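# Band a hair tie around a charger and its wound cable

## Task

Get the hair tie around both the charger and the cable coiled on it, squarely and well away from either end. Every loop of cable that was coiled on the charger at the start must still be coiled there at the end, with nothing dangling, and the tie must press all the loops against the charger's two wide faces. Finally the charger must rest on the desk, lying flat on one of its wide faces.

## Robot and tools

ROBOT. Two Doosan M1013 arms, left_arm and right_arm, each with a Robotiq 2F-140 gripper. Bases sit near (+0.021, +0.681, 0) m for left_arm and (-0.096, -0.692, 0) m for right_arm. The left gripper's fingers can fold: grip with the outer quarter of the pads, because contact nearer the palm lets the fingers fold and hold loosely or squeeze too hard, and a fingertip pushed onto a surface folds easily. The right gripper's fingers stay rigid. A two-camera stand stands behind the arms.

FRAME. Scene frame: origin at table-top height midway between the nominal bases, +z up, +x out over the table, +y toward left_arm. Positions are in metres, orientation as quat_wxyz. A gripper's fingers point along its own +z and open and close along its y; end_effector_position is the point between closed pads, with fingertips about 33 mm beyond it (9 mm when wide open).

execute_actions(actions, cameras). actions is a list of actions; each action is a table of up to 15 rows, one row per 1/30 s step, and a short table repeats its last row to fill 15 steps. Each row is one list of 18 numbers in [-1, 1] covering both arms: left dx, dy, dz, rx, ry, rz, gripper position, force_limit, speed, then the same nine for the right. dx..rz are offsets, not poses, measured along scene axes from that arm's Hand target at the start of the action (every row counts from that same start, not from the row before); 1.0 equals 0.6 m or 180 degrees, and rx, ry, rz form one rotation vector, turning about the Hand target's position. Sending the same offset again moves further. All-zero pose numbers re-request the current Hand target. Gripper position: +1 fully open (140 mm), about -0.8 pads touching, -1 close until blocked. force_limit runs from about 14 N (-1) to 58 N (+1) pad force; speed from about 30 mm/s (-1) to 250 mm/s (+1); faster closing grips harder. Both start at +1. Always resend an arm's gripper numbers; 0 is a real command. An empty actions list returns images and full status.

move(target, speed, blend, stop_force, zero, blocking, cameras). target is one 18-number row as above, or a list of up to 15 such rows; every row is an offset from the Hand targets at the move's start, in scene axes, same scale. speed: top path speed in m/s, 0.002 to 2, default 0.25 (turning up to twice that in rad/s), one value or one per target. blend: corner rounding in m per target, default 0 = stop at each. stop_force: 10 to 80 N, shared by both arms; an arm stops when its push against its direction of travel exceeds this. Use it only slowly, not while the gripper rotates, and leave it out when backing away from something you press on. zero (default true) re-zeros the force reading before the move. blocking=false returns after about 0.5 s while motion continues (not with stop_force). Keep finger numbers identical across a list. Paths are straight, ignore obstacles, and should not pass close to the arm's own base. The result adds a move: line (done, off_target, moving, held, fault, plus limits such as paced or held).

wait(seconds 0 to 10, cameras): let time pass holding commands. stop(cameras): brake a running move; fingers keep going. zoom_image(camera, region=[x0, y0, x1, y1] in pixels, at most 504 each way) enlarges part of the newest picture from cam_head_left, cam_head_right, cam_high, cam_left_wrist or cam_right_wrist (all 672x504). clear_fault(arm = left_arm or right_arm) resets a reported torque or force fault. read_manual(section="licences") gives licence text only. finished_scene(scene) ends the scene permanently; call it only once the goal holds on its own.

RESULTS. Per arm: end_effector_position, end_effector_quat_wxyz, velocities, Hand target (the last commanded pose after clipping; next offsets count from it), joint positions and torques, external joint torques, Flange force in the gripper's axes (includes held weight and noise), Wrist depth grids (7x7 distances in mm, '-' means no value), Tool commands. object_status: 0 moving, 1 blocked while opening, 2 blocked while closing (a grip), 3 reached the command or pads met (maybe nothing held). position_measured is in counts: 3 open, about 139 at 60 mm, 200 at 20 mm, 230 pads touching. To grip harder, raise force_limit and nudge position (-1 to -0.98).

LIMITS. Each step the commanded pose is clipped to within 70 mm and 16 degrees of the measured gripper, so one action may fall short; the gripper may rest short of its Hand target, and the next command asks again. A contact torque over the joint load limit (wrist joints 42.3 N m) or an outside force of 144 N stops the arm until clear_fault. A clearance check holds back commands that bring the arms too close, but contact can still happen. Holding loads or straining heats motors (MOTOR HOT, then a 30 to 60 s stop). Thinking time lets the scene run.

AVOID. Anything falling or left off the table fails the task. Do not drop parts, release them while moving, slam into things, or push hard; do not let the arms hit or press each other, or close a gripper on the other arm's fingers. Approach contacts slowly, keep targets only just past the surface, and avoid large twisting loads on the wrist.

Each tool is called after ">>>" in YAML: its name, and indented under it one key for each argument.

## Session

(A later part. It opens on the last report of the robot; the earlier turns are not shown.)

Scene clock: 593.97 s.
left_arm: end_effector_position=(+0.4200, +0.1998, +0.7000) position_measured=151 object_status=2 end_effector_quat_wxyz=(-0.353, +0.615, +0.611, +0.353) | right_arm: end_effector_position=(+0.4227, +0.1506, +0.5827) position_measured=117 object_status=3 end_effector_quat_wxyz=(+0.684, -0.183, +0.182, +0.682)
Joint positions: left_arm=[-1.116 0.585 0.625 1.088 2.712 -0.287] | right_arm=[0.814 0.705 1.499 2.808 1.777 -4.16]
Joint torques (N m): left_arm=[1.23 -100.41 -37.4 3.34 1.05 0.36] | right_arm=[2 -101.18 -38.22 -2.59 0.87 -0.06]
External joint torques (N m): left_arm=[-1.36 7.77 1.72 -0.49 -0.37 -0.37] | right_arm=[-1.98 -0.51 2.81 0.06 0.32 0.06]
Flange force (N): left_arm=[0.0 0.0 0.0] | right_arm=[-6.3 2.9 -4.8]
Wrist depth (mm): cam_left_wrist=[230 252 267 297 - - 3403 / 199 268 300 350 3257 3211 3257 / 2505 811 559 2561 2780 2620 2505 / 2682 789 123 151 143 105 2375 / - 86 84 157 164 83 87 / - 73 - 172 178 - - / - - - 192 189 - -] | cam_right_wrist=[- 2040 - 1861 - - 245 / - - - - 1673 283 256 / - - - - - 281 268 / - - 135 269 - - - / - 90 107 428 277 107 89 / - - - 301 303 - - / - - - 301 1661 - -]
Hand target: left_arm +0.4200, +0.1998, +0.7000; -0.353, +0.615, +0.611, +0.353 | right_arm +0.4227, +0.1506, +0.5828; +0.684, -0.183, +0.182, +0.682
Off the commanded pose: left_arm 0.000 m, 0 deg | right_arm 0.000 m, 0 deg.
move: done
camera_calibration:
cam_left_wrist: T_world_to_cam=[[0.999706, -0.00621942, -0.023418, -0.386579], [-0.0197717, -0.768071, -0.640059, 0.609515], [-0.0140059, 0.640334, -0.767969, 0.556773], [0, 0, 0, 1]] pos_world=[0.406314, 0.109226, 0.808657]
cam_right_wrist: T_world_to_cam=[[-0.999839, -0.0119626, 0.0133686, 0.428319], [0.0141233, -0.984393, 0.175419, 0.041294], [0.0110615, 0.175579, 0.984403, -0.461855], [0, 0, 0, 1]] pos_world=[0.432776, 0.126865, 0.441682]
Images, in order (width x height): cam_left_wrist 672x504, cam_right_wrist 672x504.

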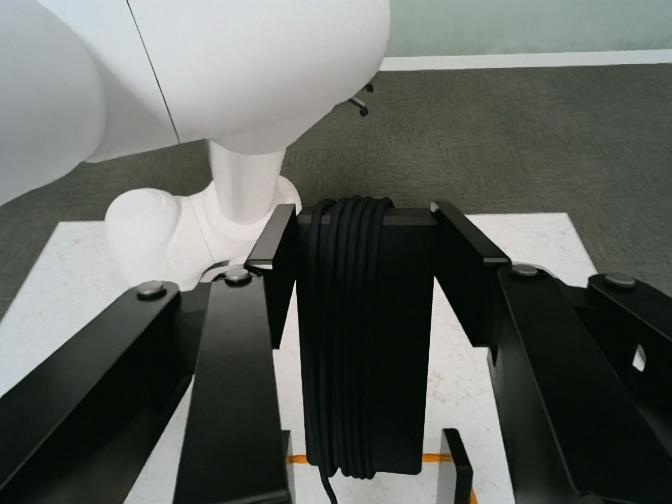

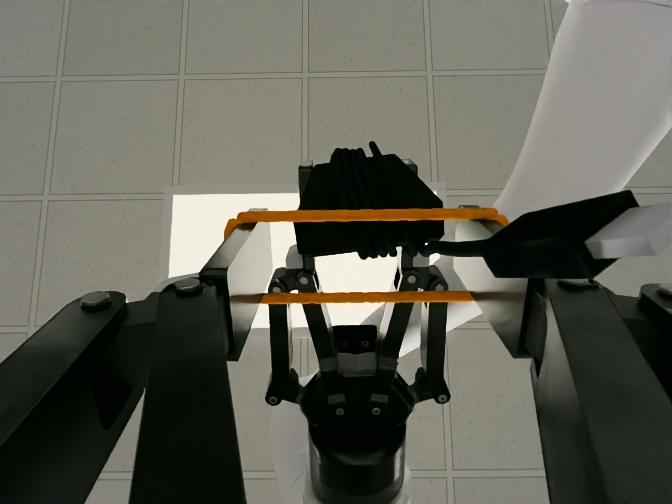

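>>> move:
  target:
    - [0,0,0,0,0,0,-0.98,0,-1,0,0.0595,0.11,0,0,0,0.1,1,-1]
  speed: 0.04
  cameras: ["cam_right_wrist","cam_left_wrist","cam_high"]

>>> zoom_image:
  camera: "cam_left_wrist"
  region: [250, 180, 490, 504]

>>> zoom_image:
  camera: "cam_high"
  region: [320, 0, 480, 120]

Scene clock: 599.23 s.
left_arm: end_effector_position=(+0.4200, +0.1998, +0.7000) position_measured=151 object_status=2 end_effector_quat_wxyz=(-0.353, +0.615, +0.611, +0.353) | right_arm: end_effector_position=(+0.4227, +0.1863, +0.6487) position_measured=117 object_status=3 end_effector_quat_wxyz=(+0.684, -0.183, +0.182, +0.682)
Joint positions: left_arm=[-1.116 0.585 0.625 1.088 2.712 -0.287] | right_arm=[0.84 0.686 1.393 2.825 1.652 -4.141]
Joint torques (N m): left_arm=[2.13 -98.96 -36.08 2.98 1.17 0.42] | right_arm=[-0.01 -108.36 -44.66 -1.56 1.96 -0.1]
External joint torques (N m): left_arm=[-2.26 5.55 0.15 -0.11 -0.48 -0.43] | right_arm=[-0.03 6.1 6.83 -1.2 -0.79 0.1]
Flange force (N): left_arm=[0.0 0.0 0.0] | right_arm=[-1.9 4.4 -10.3]
Wrist depth (mm): cam_left_wrist=[230 250 267 296 3403 - 2850 / 199 267 302 2923 3353 3081 3304 / 2533 2682 549 2620 2651 2651 2682 / 2425 797 122 150 151 106 2235 / - 86 84 158 163 83 87 / - 73 - 167 176 - - / - - - 190 187 - -] | cam_right_wrist=[- - - 1861 1846 - 202 / - - 1891 1803 - - 204 / - - - 138 - - 210 / - - 135 - - 224 215 / - 90 107 - 76 84 89 / - - - 216 211 - - / - - 228 226 221 - -]
Hand target: left_arm +0.4200, +0.1998, +0.7000; -0.353, +0.615, +0.611, +0.353 | right_arm +0.4227, +0.1863, +0.6488; +0.684, -0.183, +0.182, +0.682
Off the commanded pose: left_arm 0.000 m, 0 deg | right_arm 0.000 m, 0 deg.
move: done
camera_calibration:
cam_left_wrist: T_world_to_cam=[[0.999706, -0.00622017, -0.0234176, -0.386579], [-0.0197709, -0.768121, -0.64, 0.609472], [-0.0140066, 0.640275, -0.768018, 0.55682], [0, 0, 0, 1]] pos_world=[0.406314, 0.109226, 0.808657]
cam_right_wrist: T_world_to_cam=[[-0.999839, -0.0119626, 0.0133686, 0.427863], [0.0141233, -0.984393, 0.175419, 0.0647607], [0.0110615, 0.175579, 0.984403, -0.533076], [0, 0, 0, 1]] pos_world=[0.432776, 0.162465, 0.507682]
Images, in order (width x height): cam_high 672x504, cam_left_wrist 672x504, cam_right_wrist 672x504.

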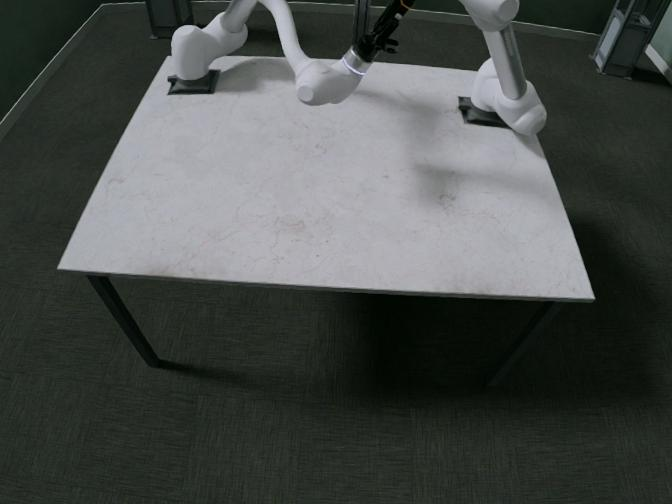

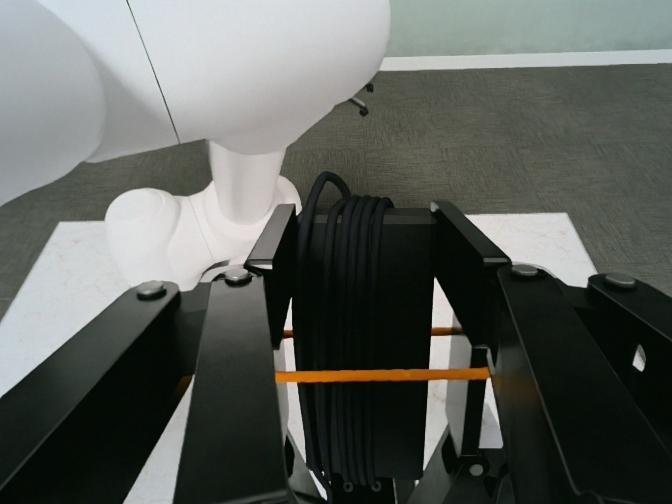

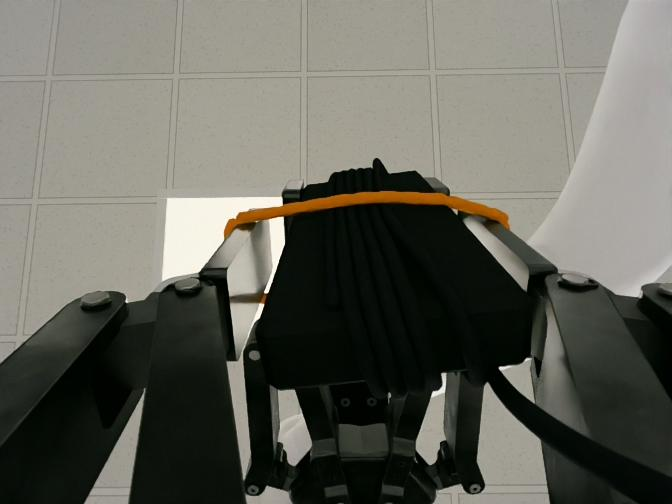

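Scaled by 1.556 from the camera's 672x504 image, which has a finer 960x720 frame.

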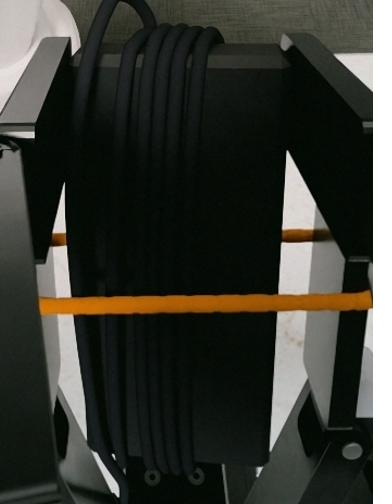

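Scaled by 3.150 from the camera's 672x504 image, which has a finer 960x720 frame.

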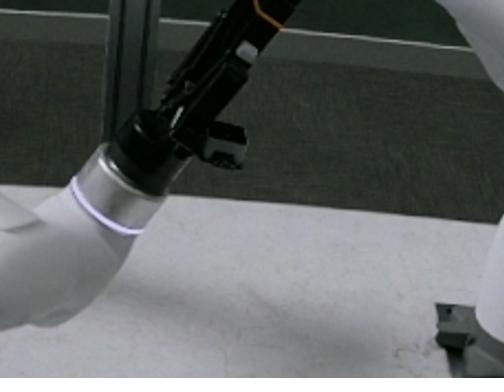

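>>> move:
  target:
    - [0,0,0,0,0,0,-0.98,0,-1,0,0.004,0.017,0,0,0,0.1,1,-1]
    - [0,0,0,0,0,0,-0.98,0,-1,0,0.0257,0.0044,0,0,0,0.1,1,-1]
    - [0,0,0,0,0,0,-0.98,0,-1,0,0.0074,-0.0273,0,0,0,0.1,1,-1]
  speed: 0.04
  cameras: ["cam_right_wrist","cam_left_wrist"]

>>> zoom_image:
  camera: "cam_left_wrist"
  region: [250, 160, 490, 504]

Scene clock: 606.43 s.
left_arm: end_effector_position=(+0.4200, +0.1998, +0.7000) position_measured=151 object_status=2 end_effector_quat_wxyz=(-0.353, +0.615, +0.611, +0.353) | right_arm: end_effector_position=(+0.4227, +0.1908, +0.6324) position_measured=117 object_status=3 end_effector_quat_wxyz=(+0.684, -0.183, +0.182, +0.682)
Joint positions: left_arm=[-1.116 0.585 0.625 1.088 2.712 -0.287] | right_arm=[0.843 0.704 1.393 2.826 1.669 -4.149]
Joint torques (N m): left_arm=[1.33 -101.27 -37.8 3.4 1.16 0.39] | right_arm=[2.26 -102.84 -39.47 -3 0.82 -0.06]
External joint torques (N m): left_arm=[-1.14 7.61 1.79 -0.54 -0.47 -0.39] | right_arm=[-2.24 -1.19 1.71 0.24 0.37 0.06]
Flange force (N): left_arm=[0.0 0.0 0.0] | right_arm=[-5.7 1.8 -3.8]
Wrist depth (mm): cam_left_wrist=[230 252 267 296 - - 3931 / 199 269 302 3000 3123 3040 3166 / 244 835 549 2651 2651 2533 2620 / 1853 803 123 153 151 105 2192 / - 86 84 164 163 83 87 / - 73 - 175 179 - - / - - - 197 192 - -] | cam_right_wrist=[- - - - - - 213 / - - - - - - 214 / - - - 140 - - 215 / 1520 - 136 121 146 132 221 / - 90 107 - - 105 89 / - - - 228 221 - - / - - 248 241 237 - -]
Hand target: left_arm +0.4200, +0.1998, +0.7000; -0.353, +0.615, +0.611, +0.353 | right_arm +0.4227, +0.1907, +0.6324; +0.684, -0.183, +0.182, +0.682
Off the commanded pose: left_arm 0.000 m, 0 deg | right_arm 0.000 m, 0 deg.
move: done
camera_calibration:
cam_left_wrist: T_world_to_cam=[[0.999706, -0.00621942, -0.023418, -0.386579], [-0.0197717, -0.768071, -0.640059, 0.609515], [-0.0140059, 0.640334, -0.767969, 0.556773], [0, 0, 0, 1]] pos_world=[0.406314, 0.109226, 0.808657]
cam_right_wrist: T_world_to_cam=[[-0.999839, -0.0119626, 0.0133686, 0.428135], [0.0141233, -0.984393, 0.175419, 0.0720498], [0.0110615, 0.175579, 0.984403, -0.51782], [0, 0, 0, 1]] pos_world=[0.432776, 0.166965, 0.491382]
Images, in order (width x height): cam_left_wrist 672x504, cam_right_wrist 672x504.

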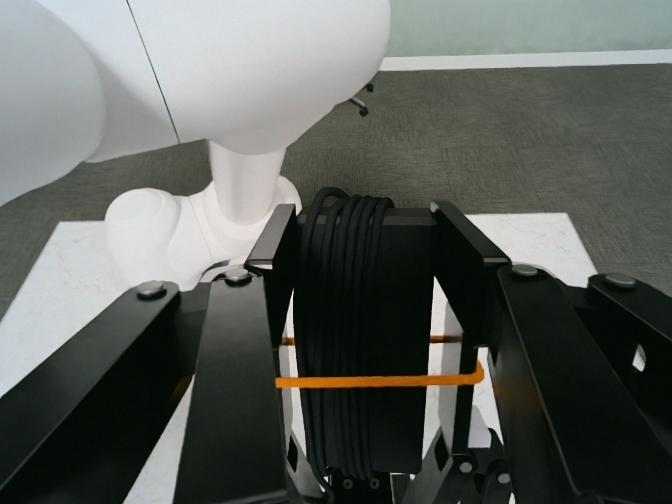

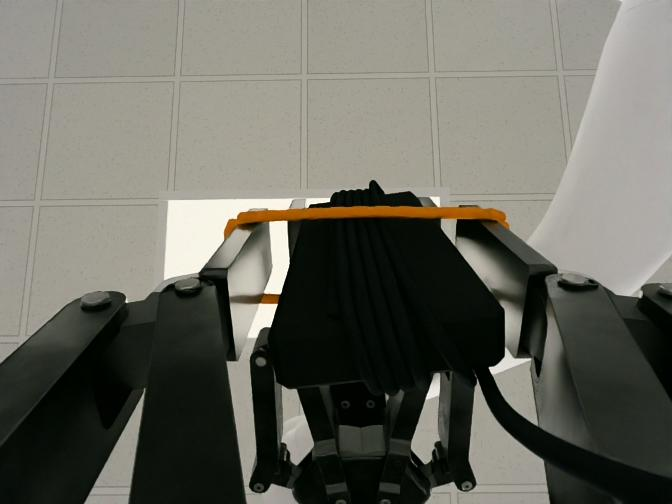

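Scaled by 1.465 from the camera's 672x504 image, which has a finer 960x720 frame.

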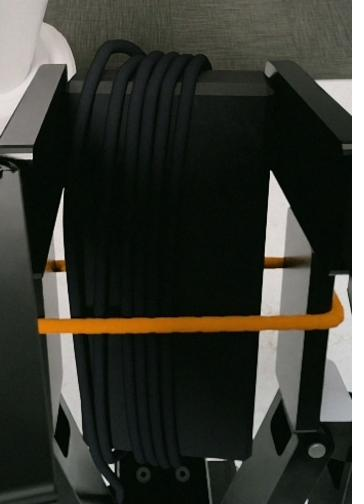

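>>> move:
  target:
    - [0,0,0,0,0,0,-0.98,0,-1,-0.006,-0.0289,0.0167,0,0,0,0.1,1,-1]
    - [0,0,0,0,0,0,-0.98,0,-1,-0.006,-0.0072,0.0542,0,0,0,0.1,1,-1]
    - [0,0,0,0,0,0,-0.98,0,-1,-0.006,0.025,0.0356,0,0,0,0.1,1,-1]
    - [0,0,0,0,0,0,-0.98,0,-1,0.006,0.0,-0.005,0,0,0,0.1,1,-1]
  speed: 0.04
  cameras: ["cam_right_wrist","cam_left_wrist"]

>>> zoom_image:
  camera: "cam_left_wrist"
  region: [250, 160, 490, 504]

Scene clock: 616.47 s.
left_arm: end_effector_position=(+0.4200, +0.1998, +0.7000) position_measured=151 object_status=2 end_effector_quat_wxyz=(-0.353, +0.615, +0.611, +0.353) | right_arm: end_effector_position=(+0.4263, +0.1907, +0.6294) position_measured=117 object_status=3 end_effector_quat_wxyz=(+0.684, -0.183, +0.182, +0.682)
Joint positions: left_arm=[-1.116 0.585 0.625 1.088 2.712 -0.287] | right_arm=[0.84 0.71 1.389 2.824 1.671 -4.147]
Joint torques (N m): left_arm=[0.84 -101.55 -38.11 3.45 1.23 0.4] | right_arm=[2.89 -101.3 -39.02 -3.17 0.35 -0.05]
External joint torques (N m): left_arm=[-0.82 7.75 2.04 -0.58 -0.54 -0.4] | right_arm=[-2.8 -3.28 1.26 0.41 0.84 0.05]
Flange force (N): left_arm=[0.0 0.0 0.0] | right_arm=[-8.4 2.6 -3.7]
Wrist depth (mm): cam_left_wrist=[230 250 266 296 - - - / 198 268 303 2886 3211 3166 3166 / 2533 770 549 2682 2714 2682 2620 / - 800 122 152 144 120 2151 / - 86 84 164 163 82 87 / - 73 - 173 176 - - / - - - 189 186 - -] | cam_right_wrist=[- - - - - - 216 / - - - - - - 219 / - - 1789 2114 - 1615 219 / - - 127 - 147 132 226 / - 90 107 101 97 91 89 / - - - 259 225 - - / - - - 248 241 - -]
Hand target: left_arm +0.4200, +0.1998, +0.7000; -0.353, +0.615, +0.611, +0.353 | right_arm +0.4263, +0.1907, +0.6294; +0.684, -0.183, +0.182, +0.682
Off the commanded pose: left_arm 0.000 m, 0 deg | right_arm 0.000 m, 0 deg.
move: done
camera_calibration:
cam_left_wrist: T_world_to_cam=[[0.999706, -0.00621942, -0.023418, -0.386579], [-0.0197717, -0.768071, -0.640059, 0.609515], [-0.0140059, 0.640334, -0.767969, 0.556773], [0, 0, 0, 1]] pos_world=[0.406314, 0.109226, 0.808657]
cam_right_wrist: T_world_to_cam=[[-0.999839, -0.0119626, 0.0133686, 0.431774], [0.0141233, -0.984393, 0.175419, 0.0725252], [0.0110615, 0.175579, 0.984403, -0.514907], [0, 0, 0, 1]] pos_world=[0.436376, 0.166965, 0.488382]
Images, in order (width x height): cam_left_wrist 672x504, cam_right_wrist 672x504.

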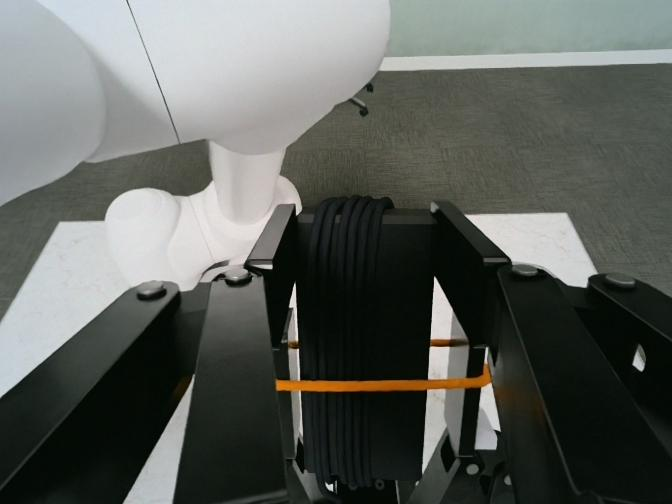

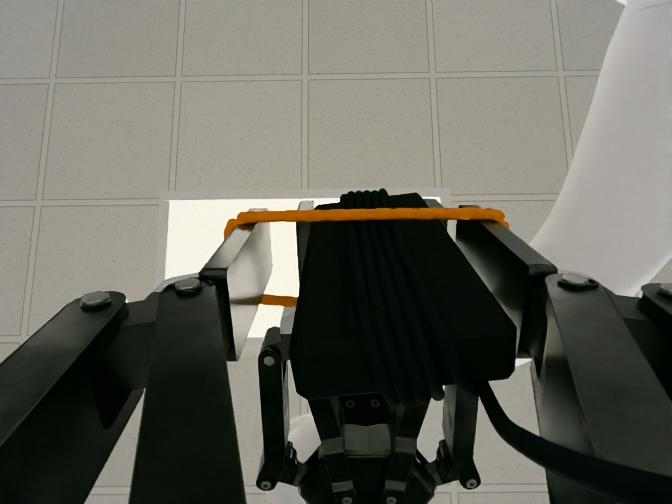

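Scaled by 1.465 from the camera's 672x504 image, which has a finer 960x720 frame.

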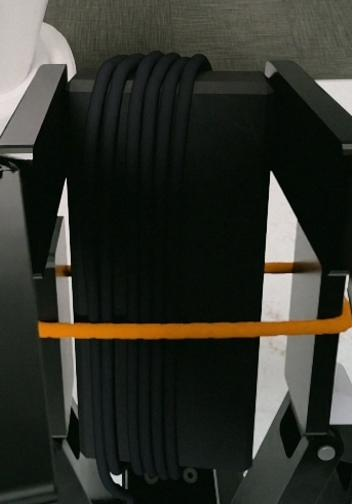

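>>> move:
  target:
    - [0,0,0,0,0,0,-0.98,0,-1,-0.01,-0.002,0.001,0,0,0,0.1,1,-1]
    - [0,0,0,0,0,0,-0.98,0,-1,-0.01,-0.002,0.001,0,0,0,-0.02,-1,-1]
  speed: 0.04
  cameras: ["cam_right_wrist","cam_left_wrist"]

>>> zoom_image:
  camera: "cam_left_wrist"
  region: [250, 160, 490, 504]

Scene clock: 625.97 s.
left_arm: end_effector_position=(+0.4200, +0.1998, +0.7000) position_measured=151 object_status=2 end_effector_quat_wxyz=(-0.353, +0.615, +0.611, +0.353) | right_arm: end_effector_position=(+0.4203, +0.1895, +0.6300) position_measured=131 object_status=0 end_effector_quat_wxyz=(+0.684, -0.183, +0.182, +0.682)
Joint positions: left_arm=[-1.116 0.585 0.625 1.088 2.712 -0.287] | right_arm=[0.845 0.703 1.401 2.826 1.674 -4.152]
Joint torques (N m): left_arm=[0.87 -100.88 -37.79 3.36 1 0.38] | right_arm=[3.26 -102.12 -39.68 -3.12 0.53 -0.17]
External joint torques (N m): left_arm=[-0.92 7.8 1.97 -0.51 -0.31 -0.38] | right_arm=[-3.25 -2.21 1.83 0.36 0.67 0.17]
Flange force (N): left_arm=[0.0 0.0 0.0] | right_arm=[-8.1 1.9 -4.6]
Wrist depth (mm): cam_left_wrist=[230 250 266 297 3454 2651 4071 / 199 269 302 2961 3211 3166 3123 / 2451 2714 562 2651 2923 2478 2682 / 2303 792 123 153 151 105 2213 / - 86 84 163 164 82 87 / - 73 - 176 177 - - / - - - 186 186 - -] | cam_right_wrist=[1954 - - - - 1954 213 / - - - - - 1891 215 / - 1861 1582 - - 1762 217 / 1831 1723 134 118 136 234 224 / - 91 94 100 - 91 89 / - - - 229 102 - - / - - - 245 239 - -]
Hand target: left_arm +0.4200, +0.1998, +0.7000; -0.353, +0.615, +0.611, +0.353 | right_arm +0.4203, +0.1895, +0.6300; +0.684, -0.183, +0.182, +0.682
Off the commanded pose: left_arm 0.000 m, 0 deg | right_arm 0.000 m, 0 deg.
move: done
camera_calibration:
cam_left_wrist: T_world_to_cam=[[0.999706, -0.00621942, -0.023418, -0.386579], [-0.0197717, -0.768071, -0.640059, 0.609515], [-0.0140059, 0.640334, -0.767969, 0.556773], [0, 0, 0, 1]] pos_world=[0.406314, 0.109226, 0.808657]
cam_right_wrist: T_world_to_cam=[[-0.999839, -0.0119626, 0.0133686, 0.425753], [0.0141233, -0.984393, 0.175419, 0.0713234], [0.0110615, 0.175579, 0.984403, -0.515221], [0, 0, 0, 1]] pos_world=[0.430376, 0.165765, 0.488982]
Images, in order (width x height): cam_left_wrist 672x504, cam_right_wrist 672x504.

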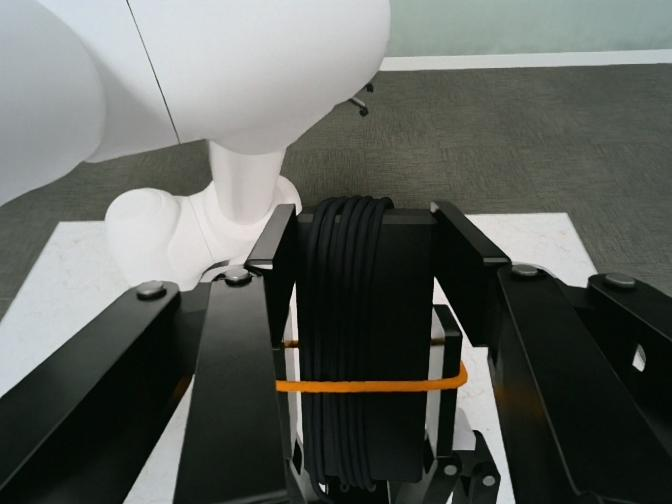

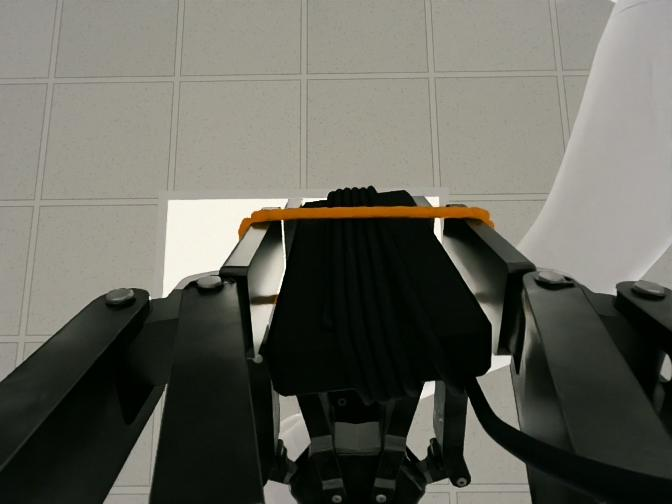

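Scaled by 1.465 from the camera's 672x504 image, which has a finer 960x720 frame.

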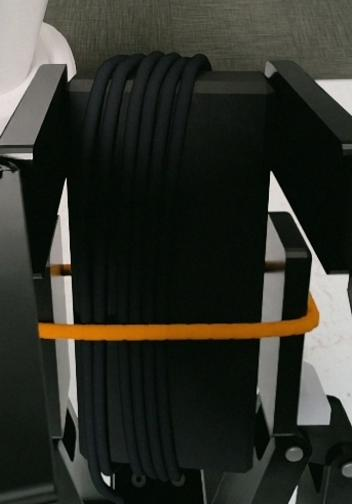

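>>> move:
  target:
    - [0,0,0,0,0,0,-0.98,0,-1,0,-0.0145,0.0083,0,0,0,-0.02,-1,-1]
    - [0,0,0,0,0,0,-0.98,0,-1,0,0.0005,0.0343,0,0,0,-0.02,-1,-1]
    - [0,0,0,0,0,0,-0.98,0,-1,0,0.0135,0.027,0,0,0,-0.02,-1,-1]
    - [0,0,0,0,0,0,-0.98,0,-1,0,-0.0115,-0.0163,0,0,0,-0.02,-1,-1]
  speed: 0.03
  cameras: ["cam_right_wrist","cam_left_wrist"]

>>> zoom_image:
  camera: "cam_left_wrist"
  region: [250, 160, 490, 504]

Scene clock: 634.50 s.
left_arm: end_effector_position=(+0.4200, +0.1998, +0.7000) position_measured=151 object_status=2 end_effector_quat_wxyz=(-0.353, +0.615, +0.611, +0.353) | right_arm: end_effector_position=(+0.4203, +0.1826, +0.6202) position_measured=131 object_status=3 end_effector_quat_wxyz=(+0.684, -0.183, +0.182, +0.682)
Joint positions: left_arm=[-1.116 0.585 0.625 1.088 2.712 -0.287] | right_arm=[0.84 0.703 1.42 2.823 1.694 -4.155]
Joint torques (N m): left_arm=[1.08 -101.31 -37.9 3.45 1.12 0.38] | right_arm=[2.71 -101.97 -38.63 -3.04 0.29 -0.13]
External joint torques (N m): left_arm=[-1.29 7.71 1.9 -0.57 -0.42 -0.38] | right_arm=[-2.69 -1.2 1.57 0.34 0.9 0.13]
Flange force (N): left_arm=[0.0 0.0 0.0] | right_arm=[-6.0 1.3 -4.5]
Wrist depth (mm): cam_left_wrist=[231 251 266 296 - - 2961 / 199 269 302 3000 3081 2682 3166 / 2533 2651 549 2651 2850 2478 2505 / 2235 797 122 154 151 110 2192 / - 86 84 165 163 82 87 / - 73 - 173 175 - - / - - - 187 186 - -] | cam_right_wrist=[- - 1749 - - - 218 / - - - - - - 220 / - 1762 - - - 258 224 / - 1775 134 121 146 243 235 / - 91 94 108 - 91 89 / - - 243 257 240 - - / - - - 260 261 - -]
Hand target: left_arm +0.4200, +0.1998, +0.7000; -0.353, +0.615, +0.611, +0.353 | right_arm +0.4203, +0.1826, +0.6202; +0.684, -0.183, +0.182, +0.682
Off the commanded pose: left_arm 0.000 m, 0 deg | right_arm 0.000 m, 0 deg.
move: done
camera_calibration:
cam_left_wrist: T_world_to_cam=[[0.999706, -0.00621942, -0.023418, -0.386579], [-0.0197717, -0.768071, -0.640059, 0.609515], [-0.0140059, 0.640334, -0.767969, 0.556773], [0, 0, 0, 1]] pos_world=[0.406314, 0.109226, 0.808657]
cam_right_wrist: T_world_to_cam=[[-0.999839, -0.0119626, 0.0133686, 0.425801], [0.0141233, -0.984393, 0.175419, 0.0662502], [0.0110615, 0.175579, 0.984403, -0.504362], [0, 0, 0, 1]] pos_world=[0.430376, 0.158865, 0.479182]
Images, in order (width x height): cam_left_wrist 672x504, cam_right_wrist 672x504.

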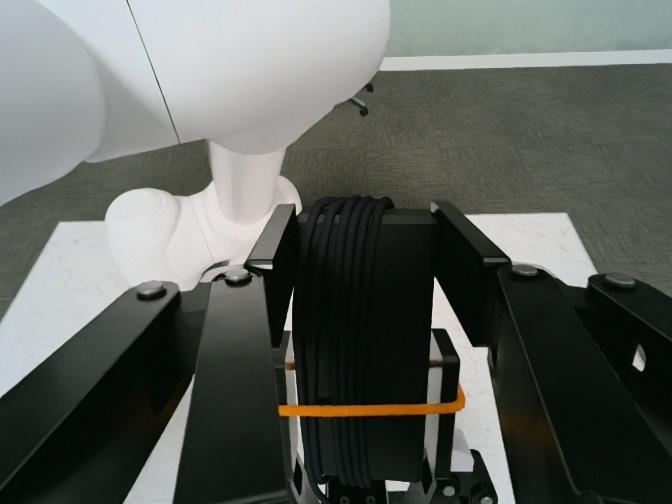

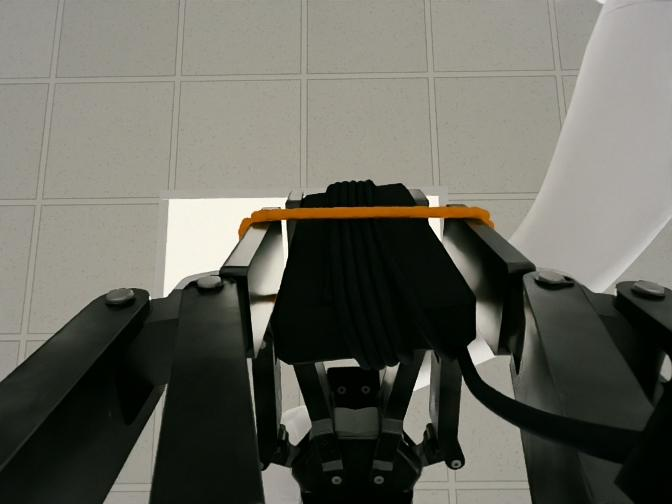

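Scaled by 1.465 from the camera's 672x504 image, which has a finer 960x720 frame.

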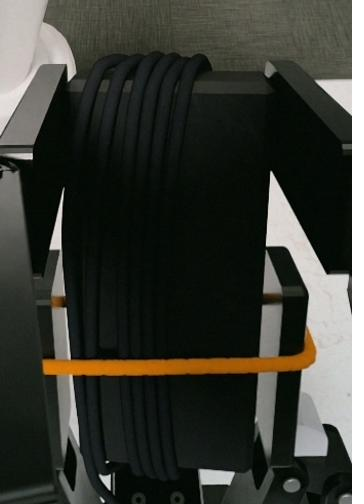

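>>> move:
  target:
    - [0,0,0,0,0,0,-0.98,0,-1,0,0,0,0,0,0,0.1,1,-1]
    - [0,0,0,0,0,0,-0.98,0,-1,-0.006,-0.026,0.015,0,0,0,0.1,1,-1]
    - [0,0,0,0,0,0,-0.98,0,-1,-0.006,0.003,0.066,0,0,0,0.1,1,-1]
    - [0,0,0,0,0,0,-0.98,0,-1,-0.006,0.031,0.05,0,0,0,0.1,1,-1]
    - [0,0,0,0,0,0,-0.98,0,-1,0.01,0.0223,0.0185,0,0,0,0.1,1,-1]
  speed: 0.04
  cameras: ["cam_right_wrist","cam_left_wrist"]

>>> zoom_image:
  camera: "cam_left_wrist"
  region: [250, 160, 490, 504]

Scene clock: 660.30 s.
left_arm: end_effector_position=(+0.4200, +0.1998, +0.7000) position_measured=151 object_status=2 end_effector_quat_wxyz=(-0.353, +0.615, +0.611, +0.353) | right_arm: end_effector_position=(+0.4263, +0.1960, +0.6314) position_measured=117 object_status=3 end_effector_quat_wxyz=(+0.684, -0.183, +0.182, +0.682)
Joint positions: left_arm=[-1.116 0.585 0.625 1.088 2.712 -0.287] | right_arm=[0.844 0.714 1.377 2.826 1.663 -4.148]
Joint torques (N m): left_arm=[-0.09 -101.65 -38.31 3.33 1.52 0.44] | right_arm=[2.55 -100.62 -38.86 -3.05 -0.29 -0.05]
External joint torques (N m): left_arm=[0.19 8.3 2.4 -0.48 -0.83 -0.44] | right_arm=[-2.59 -4.04 1.17 0.29 1.47 0.05]
Flange force (N): left_arm=[0.0 0.0 0.0] | right_arm=[-9.5 3.6 -4.6]
Wrist depth (mm): cam_left_wrist=[231 251 267 296 - - 2651 / 198 268 302 2961 3123 3304 3040 / 2478 2620 556 2561 2591 2561 2561 / - 792 122 154 144 109 2350 / - 86 84 164 165 82 87 / - 73 - 177 178 - - / - - - 197 207 - -] | cam_right_wrist=[- 1876 - - - - 221 / - - - 1971 - 1775 220 / - - - 1803 - 1775 213 / - - 135 149 144 237 222 / - 90 107 - 93 91 89 / - - - - 95 - - / - - 238 244 237 - -]
Hand target: left_arm +0.4200, +0.1998, +0.7000; -0.353, +0.615, +0.611, +0.353 | right_arm +0.4263, +0.1960, +0.6313; +0.684, -0.183, +0.182, +0.682
Off the commanded pose: left_arm 0.000 m, 0 deg | right_arm 0.000 m, 0 deg.
move: done
camera_calibration:
cam_left_wrist: T_world_to_cam=[[0.999706, -0.00622017, -0.0234176, -0.386579], [-0.0197709, -0.768121, -0.64, 0.609472], [-0.0140066, 0.640275, -0.768018, 0.55682], [0, 0, 0, 1]] pos_world=[0.406314, 0.109226, 0.808657]
cam_right_wrist: T_world_to_cam=[[-0.999839, -0.011962, 0.0133674, 0.431813], [0.0141222, -0.984396, 0.175402, 0.0774183], [0.0110606, 0.175563, 0.984406, -0.517706], [0, 0, 0, 1]] pos_world=[0.436376, 0.172265, 0.490282]
Images, in order (width x height): cam_left_wrist 672x504, cam_right_wrist 672x504.

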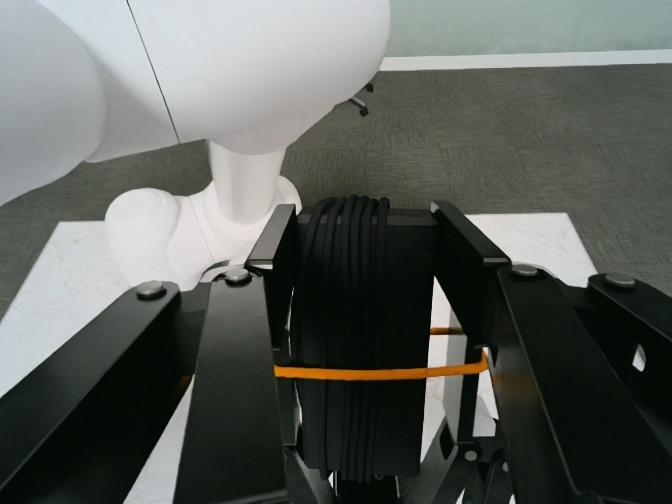

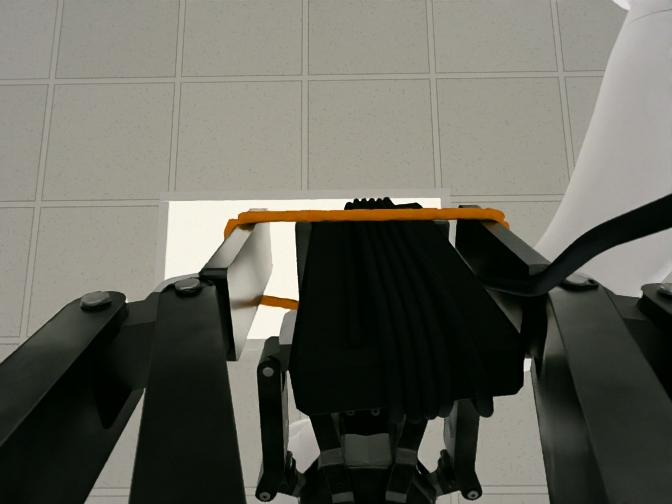

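Scaled by 1.465 from the camera's 672x504 image, which has a finer 960x720 frame.

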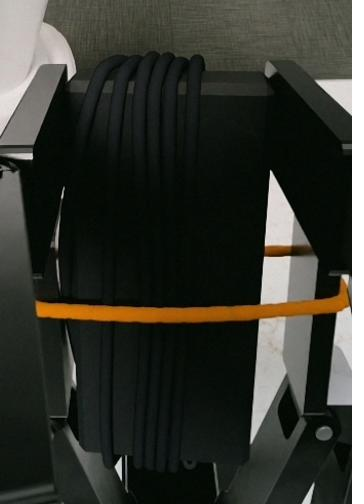

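>>> execute_actions:
  actions: []

>>> zoom_image:
  camera: "cam_right_wrist"
  region: [420, 180, 672, 440]

>>> zoom_image:
  camera: "cam_head_left"
  region: [250, 190, 370, 290]

>>> zoom_image:
  camera: "cam_left_wrist"
  region: [260, 180, 400, 320]

>>> zoom_image:
  camera: "cam_left_wrist"
  region: [260, 344, 440, 504]

Scene clock: 664.93 s.
left_arm: end_effector_position=(+0.4200, +0.1998, +0.7000) position_measured=151 object_status=2 end_effector_quat_wxyz=(-0.353, +0.615, +0.611, +0.353) | right_arm: end_effector_position=(+0.4263, +0.1960, +0.6313) position_measured=117 object_status=3 end_effector_quat_wxyz=(+0.684, -0.183, +0.182, +0.682)
Joint positions: left_arm=[-1.116 0.585 0.625 1.088 2.712 -0.287] | right_arm=[0.844 0.714 1.377 2.826 1.663 -4.148]
Joint velocities: within noise
Joint torques (N m): left_arm=[-0.14 -101.65 -38.34 3.34 1.53 0.45] | right_arm=[2.69 -100.28 -38.75 -3.13 -0.25 -0.04]
External joint torques (N m): left_arm=[0.35 8.27 2.43 -0.49 -0.84 -0.45] | right_arm=[-2.74 -4.45 1.06 0.38 1.44 0.04]
Flange force (N): left_arm=[0.0 0.0 0.0] | right_arm=[-10.0 3.6 -4.3]
Wrist depth (mm): cam_left_wrist=[231 251 267 296 - - 3562 / 199 268 302 2923 3081 3081 3123 / 2533 2714 562 2651 2561 2620 2651 / 1123 800 122 154 151 109 2257 / - 86 84 166 165 82 87 / - 73 - 178 179 - - / - - - 196 190 - -] | cam_right_wrist=[- - - 1876 - - 216 / - - - 1817 - - 219 / 1626 - 1736 1500 2114 - 217 / - - 135 148 145 132 221 / - 90 107 - 92 91 89 / - - - - 95 - - / - - 237 244 237 - -]
Hand target: left_arm +0.4200, +0.1998, +0.7000; -0.353, +0.615, +0.611, +0.353 | right_arm +0.4263, +0.1960, +0.6313; +0.684, -0.183, +0.182, +0.682
Tool commands: left_gripper/position=-0.98 left_gripper/force_limit=+0.0 left_gripper/speed=-1.0 right_gripper/position=+0.1 right_gripper/force_limit=+1.0 right_gripper/speed=-1.0
Off the commanded pose: left_arm 0.000 m, 0 deg | right_arm 0.000 m, 0 deg.
camera_calibration:
cam_left_wrist: T_world_to_cam=[[0.999706, -0.00622017, -0.0234176, -0.386579], [-0.0197709, -0.768121, -0.64, 0.609472], [-0.0140066, 0.640275, -0.768018, 0.55682], [0, 0, 0, 1]] pos_world=[0.406314, 0.109226, 0.808657]
cam_right_wrist: T_world_to_cam=[[-0.999839, -0.0119626, 0.0133686, 0.431812], [0.0141233, -0.984393, 0.175419, 0.0774092], [0.0110615, 0.175579, 0.984403, -0.517708], [0, 0, 0, 1]] pos_world=[0.436376, 0.172265, 0.490282]

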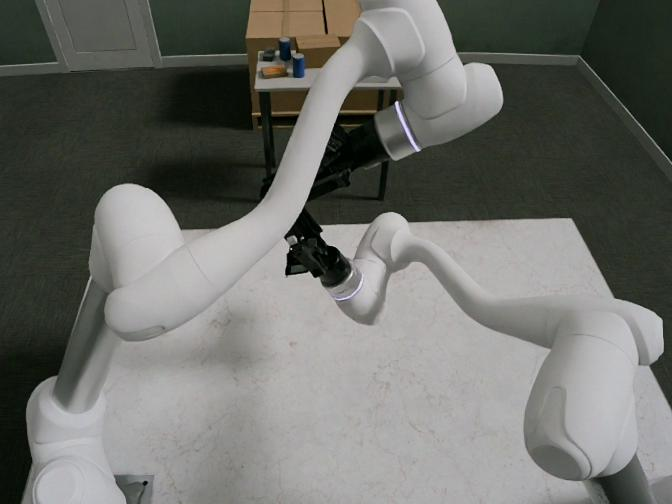

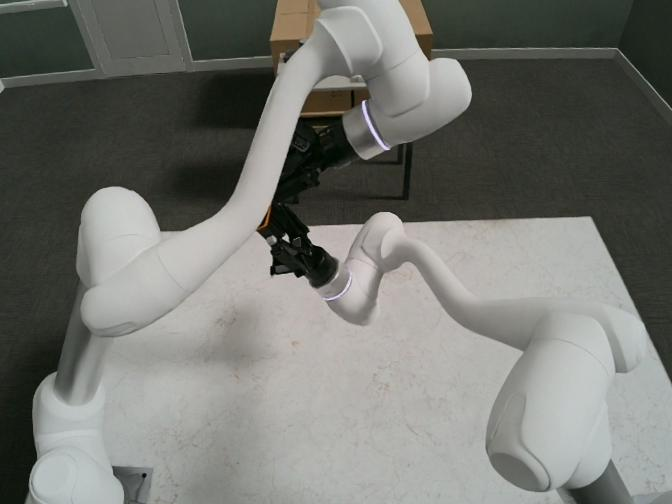

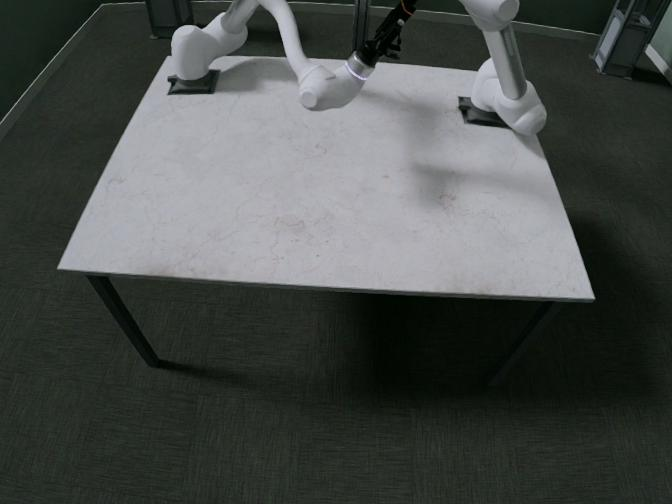

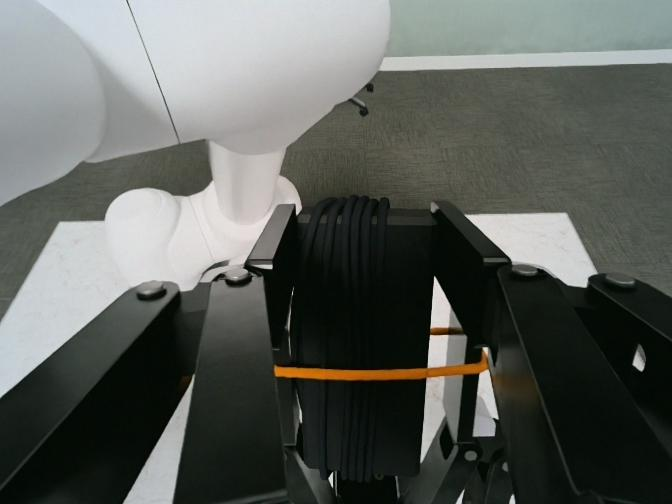

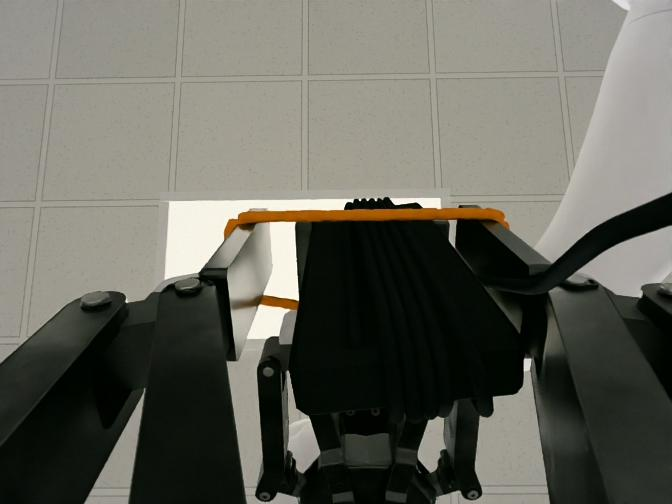

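Scaled by 1.938 from the camera's 672x504 image, which has a finer 960x720 frame.

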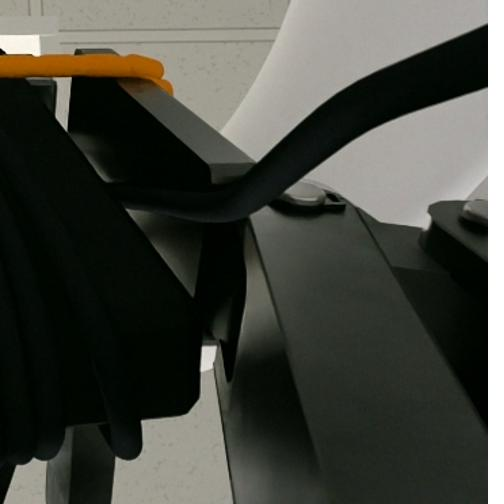

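Scaled by 4.200 from the camera's 672x504 image, which has a finer 960x720 frame.

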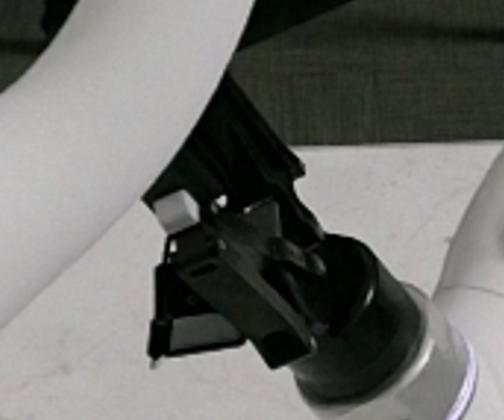

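Scaled by 3.600 from the camera's 672x504 image, which has a finer 960x720 frame.

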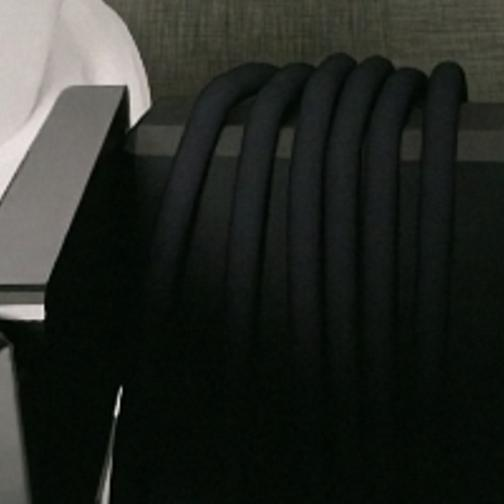

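Scaled by 2.800 from the camera's 672x504 image, which has a finer 960x720 frame.

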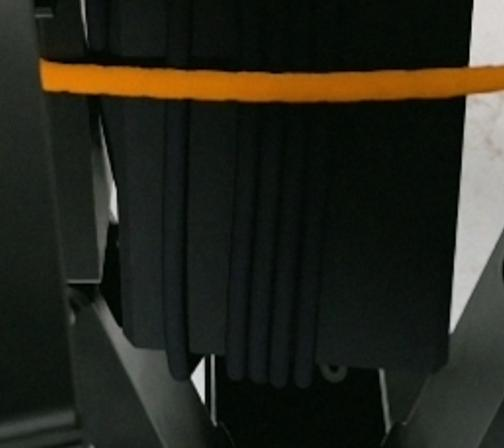

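>>> move:
  target:
    - [0,0,0,0,0,0,-0.98,0,-1,-0.008,-0.014,0.008,0,0,0,0.1,1,-1]
    - [0,0,0,0,0,0,-0.98,0,-1,-0.008,-0.0757,-0.0988,0,0,0,0.1,1,-1]
  speed: 0.05

>>> move:
  target:
    - [0.05,-0.115,0.005,0.2057,0.0775,-0.026,-0.98,0,-1,0,0,0,0,0,0,0.1,1,-1]
  speed: 0.1
  cameras: ["cam_right_wrist","cam_left_wrist","cam_head_left","cam_high"]

>>> zoom_image:
  camera: "cam_left_wrist"
  region: [250, 160, 490, 504]

>>> zoom_image:
  camera: "cam_head_left"
  region: [240, 190, 400, 310]

Scene clock: 675.53 s.
left_arm: end_effector_position=(+0.4200, +0.1998, +0.7000) position_measured=151 object_status=2 end_effector_quat_wxyz=(-0.353, +0.615, +0.611, +0.353) | right_arm: end_effector_position=(+0.4215, +0.1506, +0.5721) position_measured=117 object_status=3 end_effector_quat_wxyz=(+0.684, -0.183, +0.182, +0.682)
Joint positions: left_arm=[-1.116 0.585 0.625 1.088 2.712 -0.287] | right_arm=[0.815 0.714 1.505 2.808 1.791 -4.166]
Joint torques (N m): left_arm=[1.45 -100.81 -37.4 3.35 1.06 0.34] | right_arm=[2.53 -101.66 -37.85 -2.59 0.83 -0.01]
External joint torques (N m): left_arm=[-1.49 7.54 1.51 -0.49 -0.37 -0.34] | right_arm=[-2.48 -0.49 2.82 0.09 0.37 0.01]
Flange force (N): left_arm=[0.0 0.0 0.0] | right_arm=[-6.6 2.5 -5.0]
Wrist depth (mm): cam_left_wrist=[231 251 267 295 - - 2235 / 199 267 302 3000 3211 3081 3211 / 2591 2651 562 2651 2620 2850 2651 / 2505 808 122 151 151 1055 2213 / - 86 84 159 163 82 87 / - 73 - 173 175 - - / - - - 185 - - -] | cam_right_wrist=[- - - - 2474 1922 251 / - - 2058 1817 1831 - 256 / - - 1604 231 1803 284 276 / - 2077 135 - 163 132 - / - 90 107 291 296 107 89 / - - 1673 310 312 - - / - - - 310 - - -]
Hand target: left_arm +0.4200, +0.1998, +0.7000; -0.353, +0.615, +0.611, +0.353 | right_arm +0.4215, +0.1506, +0.5720; +0.684, -0.183, +0.182, +0.682
Off the commanded pose: left_arm 0.000 m, 0 deg | right_arm 0.000 m, 0 deg.
move: done

Scene clock: 679.40 s.
left_arm: end_effector_position=(+0.4500, +0.1309, +0.7030) position_measured=151 object_status=2 end_effector_quat_wxyz=(+0.585, -0.533, -0.396, -0.466) | right_arm: end_effector_position=(+0.4215, +0.1506, +0.5720) position_measured=117 object_status=3 end_effector_quat_wxyz=(+0.684, -0.183, +0.182, +0.682)
Joint positions: left_arm=[-1.146 0.739 0.738 2.016 2.652 0.7] | right_arm=[0.815 0.714 1.505 2.808 1.791 -4.166]
Joint torques (N m): left_arm=[1.43 -117.35 -40.58 0.05 -1.49 0.22] | right_arm=[2.66 -101.92 -37.7 -2.56 0.91 -0.04]
External joint torques (N m): left_arm=[-0.76 7.84 1.35 -0.75 0.31 -0.23] | right_arm=[-2.64 -0.11 2.68 0.07 0.29 0.04]
Flange force (N): left_arm=[0.0 0.0 0.0] | right_arm=[-6.0 1.8 -4.9]
Wrist depth (mm): cam_left_wrist=[- - - - - 3000 - / - - - - - - - / - - - - - - 2505 / - - 122 152 152 105 3737 / - 86 84 156 163 82 87 / - 73 - 167 174 - - / - - - 186 183 - -] | cam_right_wrist=[1938 1954 - - - 1922 194 / 1789 1831 1906 1803 - - 184 / 1661 1803 1673 1831 - - 178 / - 1749 136 - 146 124 174 / - 90 116 255 - 107 89 / - - 239 260 1604 - - / - - - 239 254 - -]
Hand target: left_arm +0.4500, +0.1308, +0.7030; +0.585, -0.533, -0.396, -0.466 | right_arm +0.4215, +0.1506, +0.5720; +0.684, -0.183, +0.182, +0.682
Off the commanded pose: left_arm 0.000 m, 0 deg | right_arm 0.000 m, 0 deg.
move: done
camera_calibration:
cam_left_wrist: T_world_to_cam=[[0.962466, 0.00950814, -0.271235, -0.227926], [-0.262263, -0.224564, -0.938504, 0.806798], [-0.069833, 0.974413, -0.213642, 0.195358], [0, 0, 0, 1]] pos_world=[0.444607, -0.00701405, 0.737098]
cam_right_wrist: T_world_to_cam=[[-0.999839, -0.0119626, 0.0133686, 0.427261], [0.0141233, -0.984393, 0.175419, 0.0430895], [0.0110615, 0.175579, 0.984403, -0.451291], [0, 0, 0, 1]] pos_world=[0.431576, 0.126765, 0.430982]
Images, in order (width x height): cam_head_left 672x504, cam_high 672x504, cam_left_wrist 672x504, cam_right_wrist 672x504.

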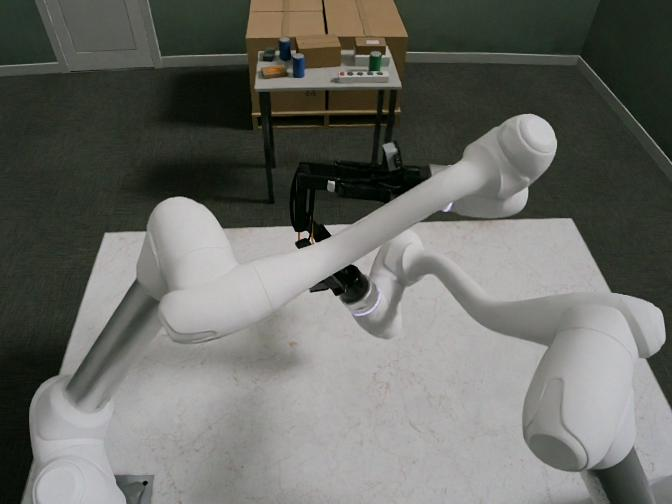

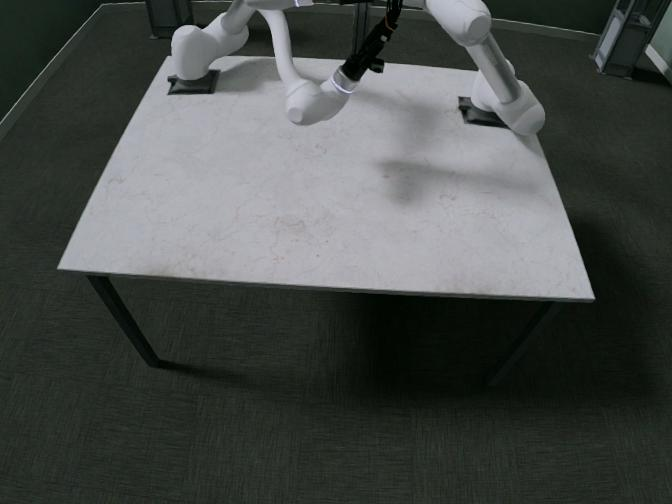

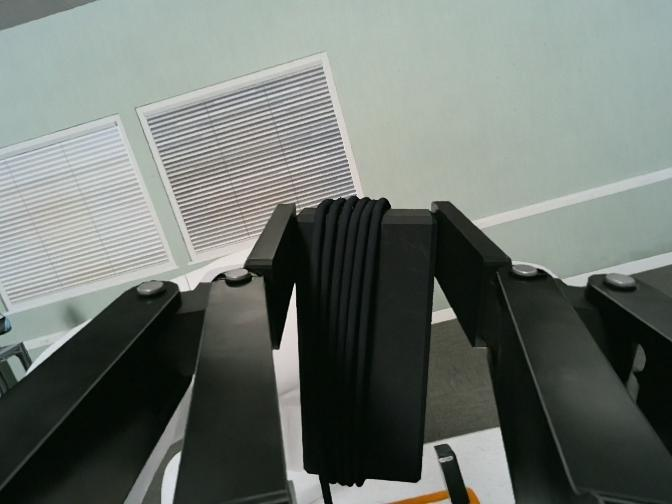

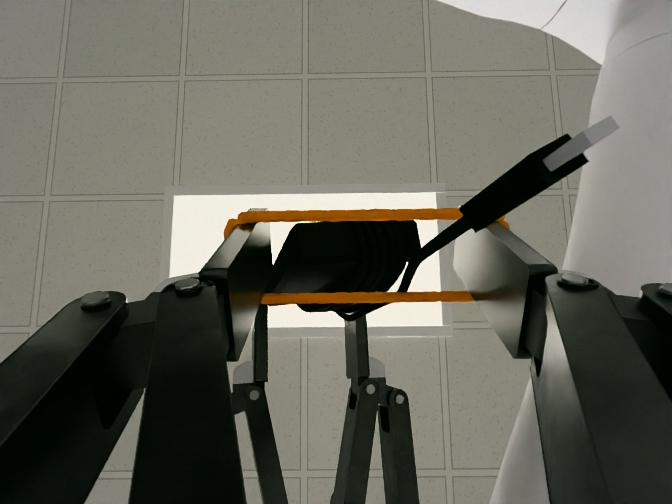

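Scaled by 1.465 from the camera's 672x504 image, which has a finer 960x720 frame.

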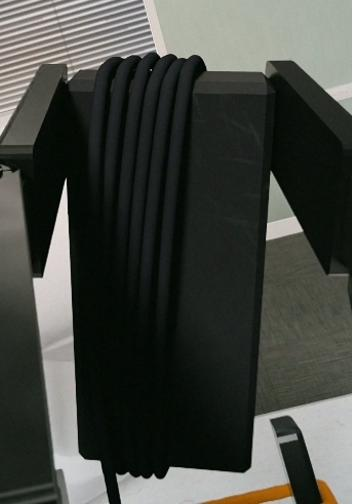

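Scaled by 3.150 from the camera's 672x504 image, which has a finer 960x720 frame.

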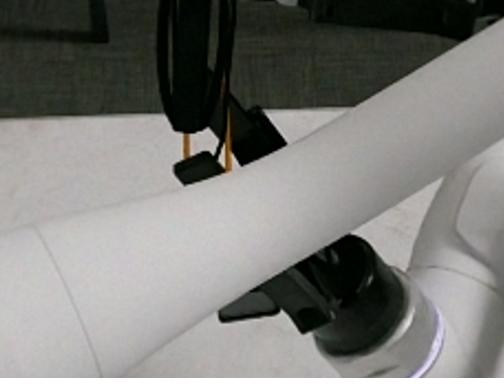

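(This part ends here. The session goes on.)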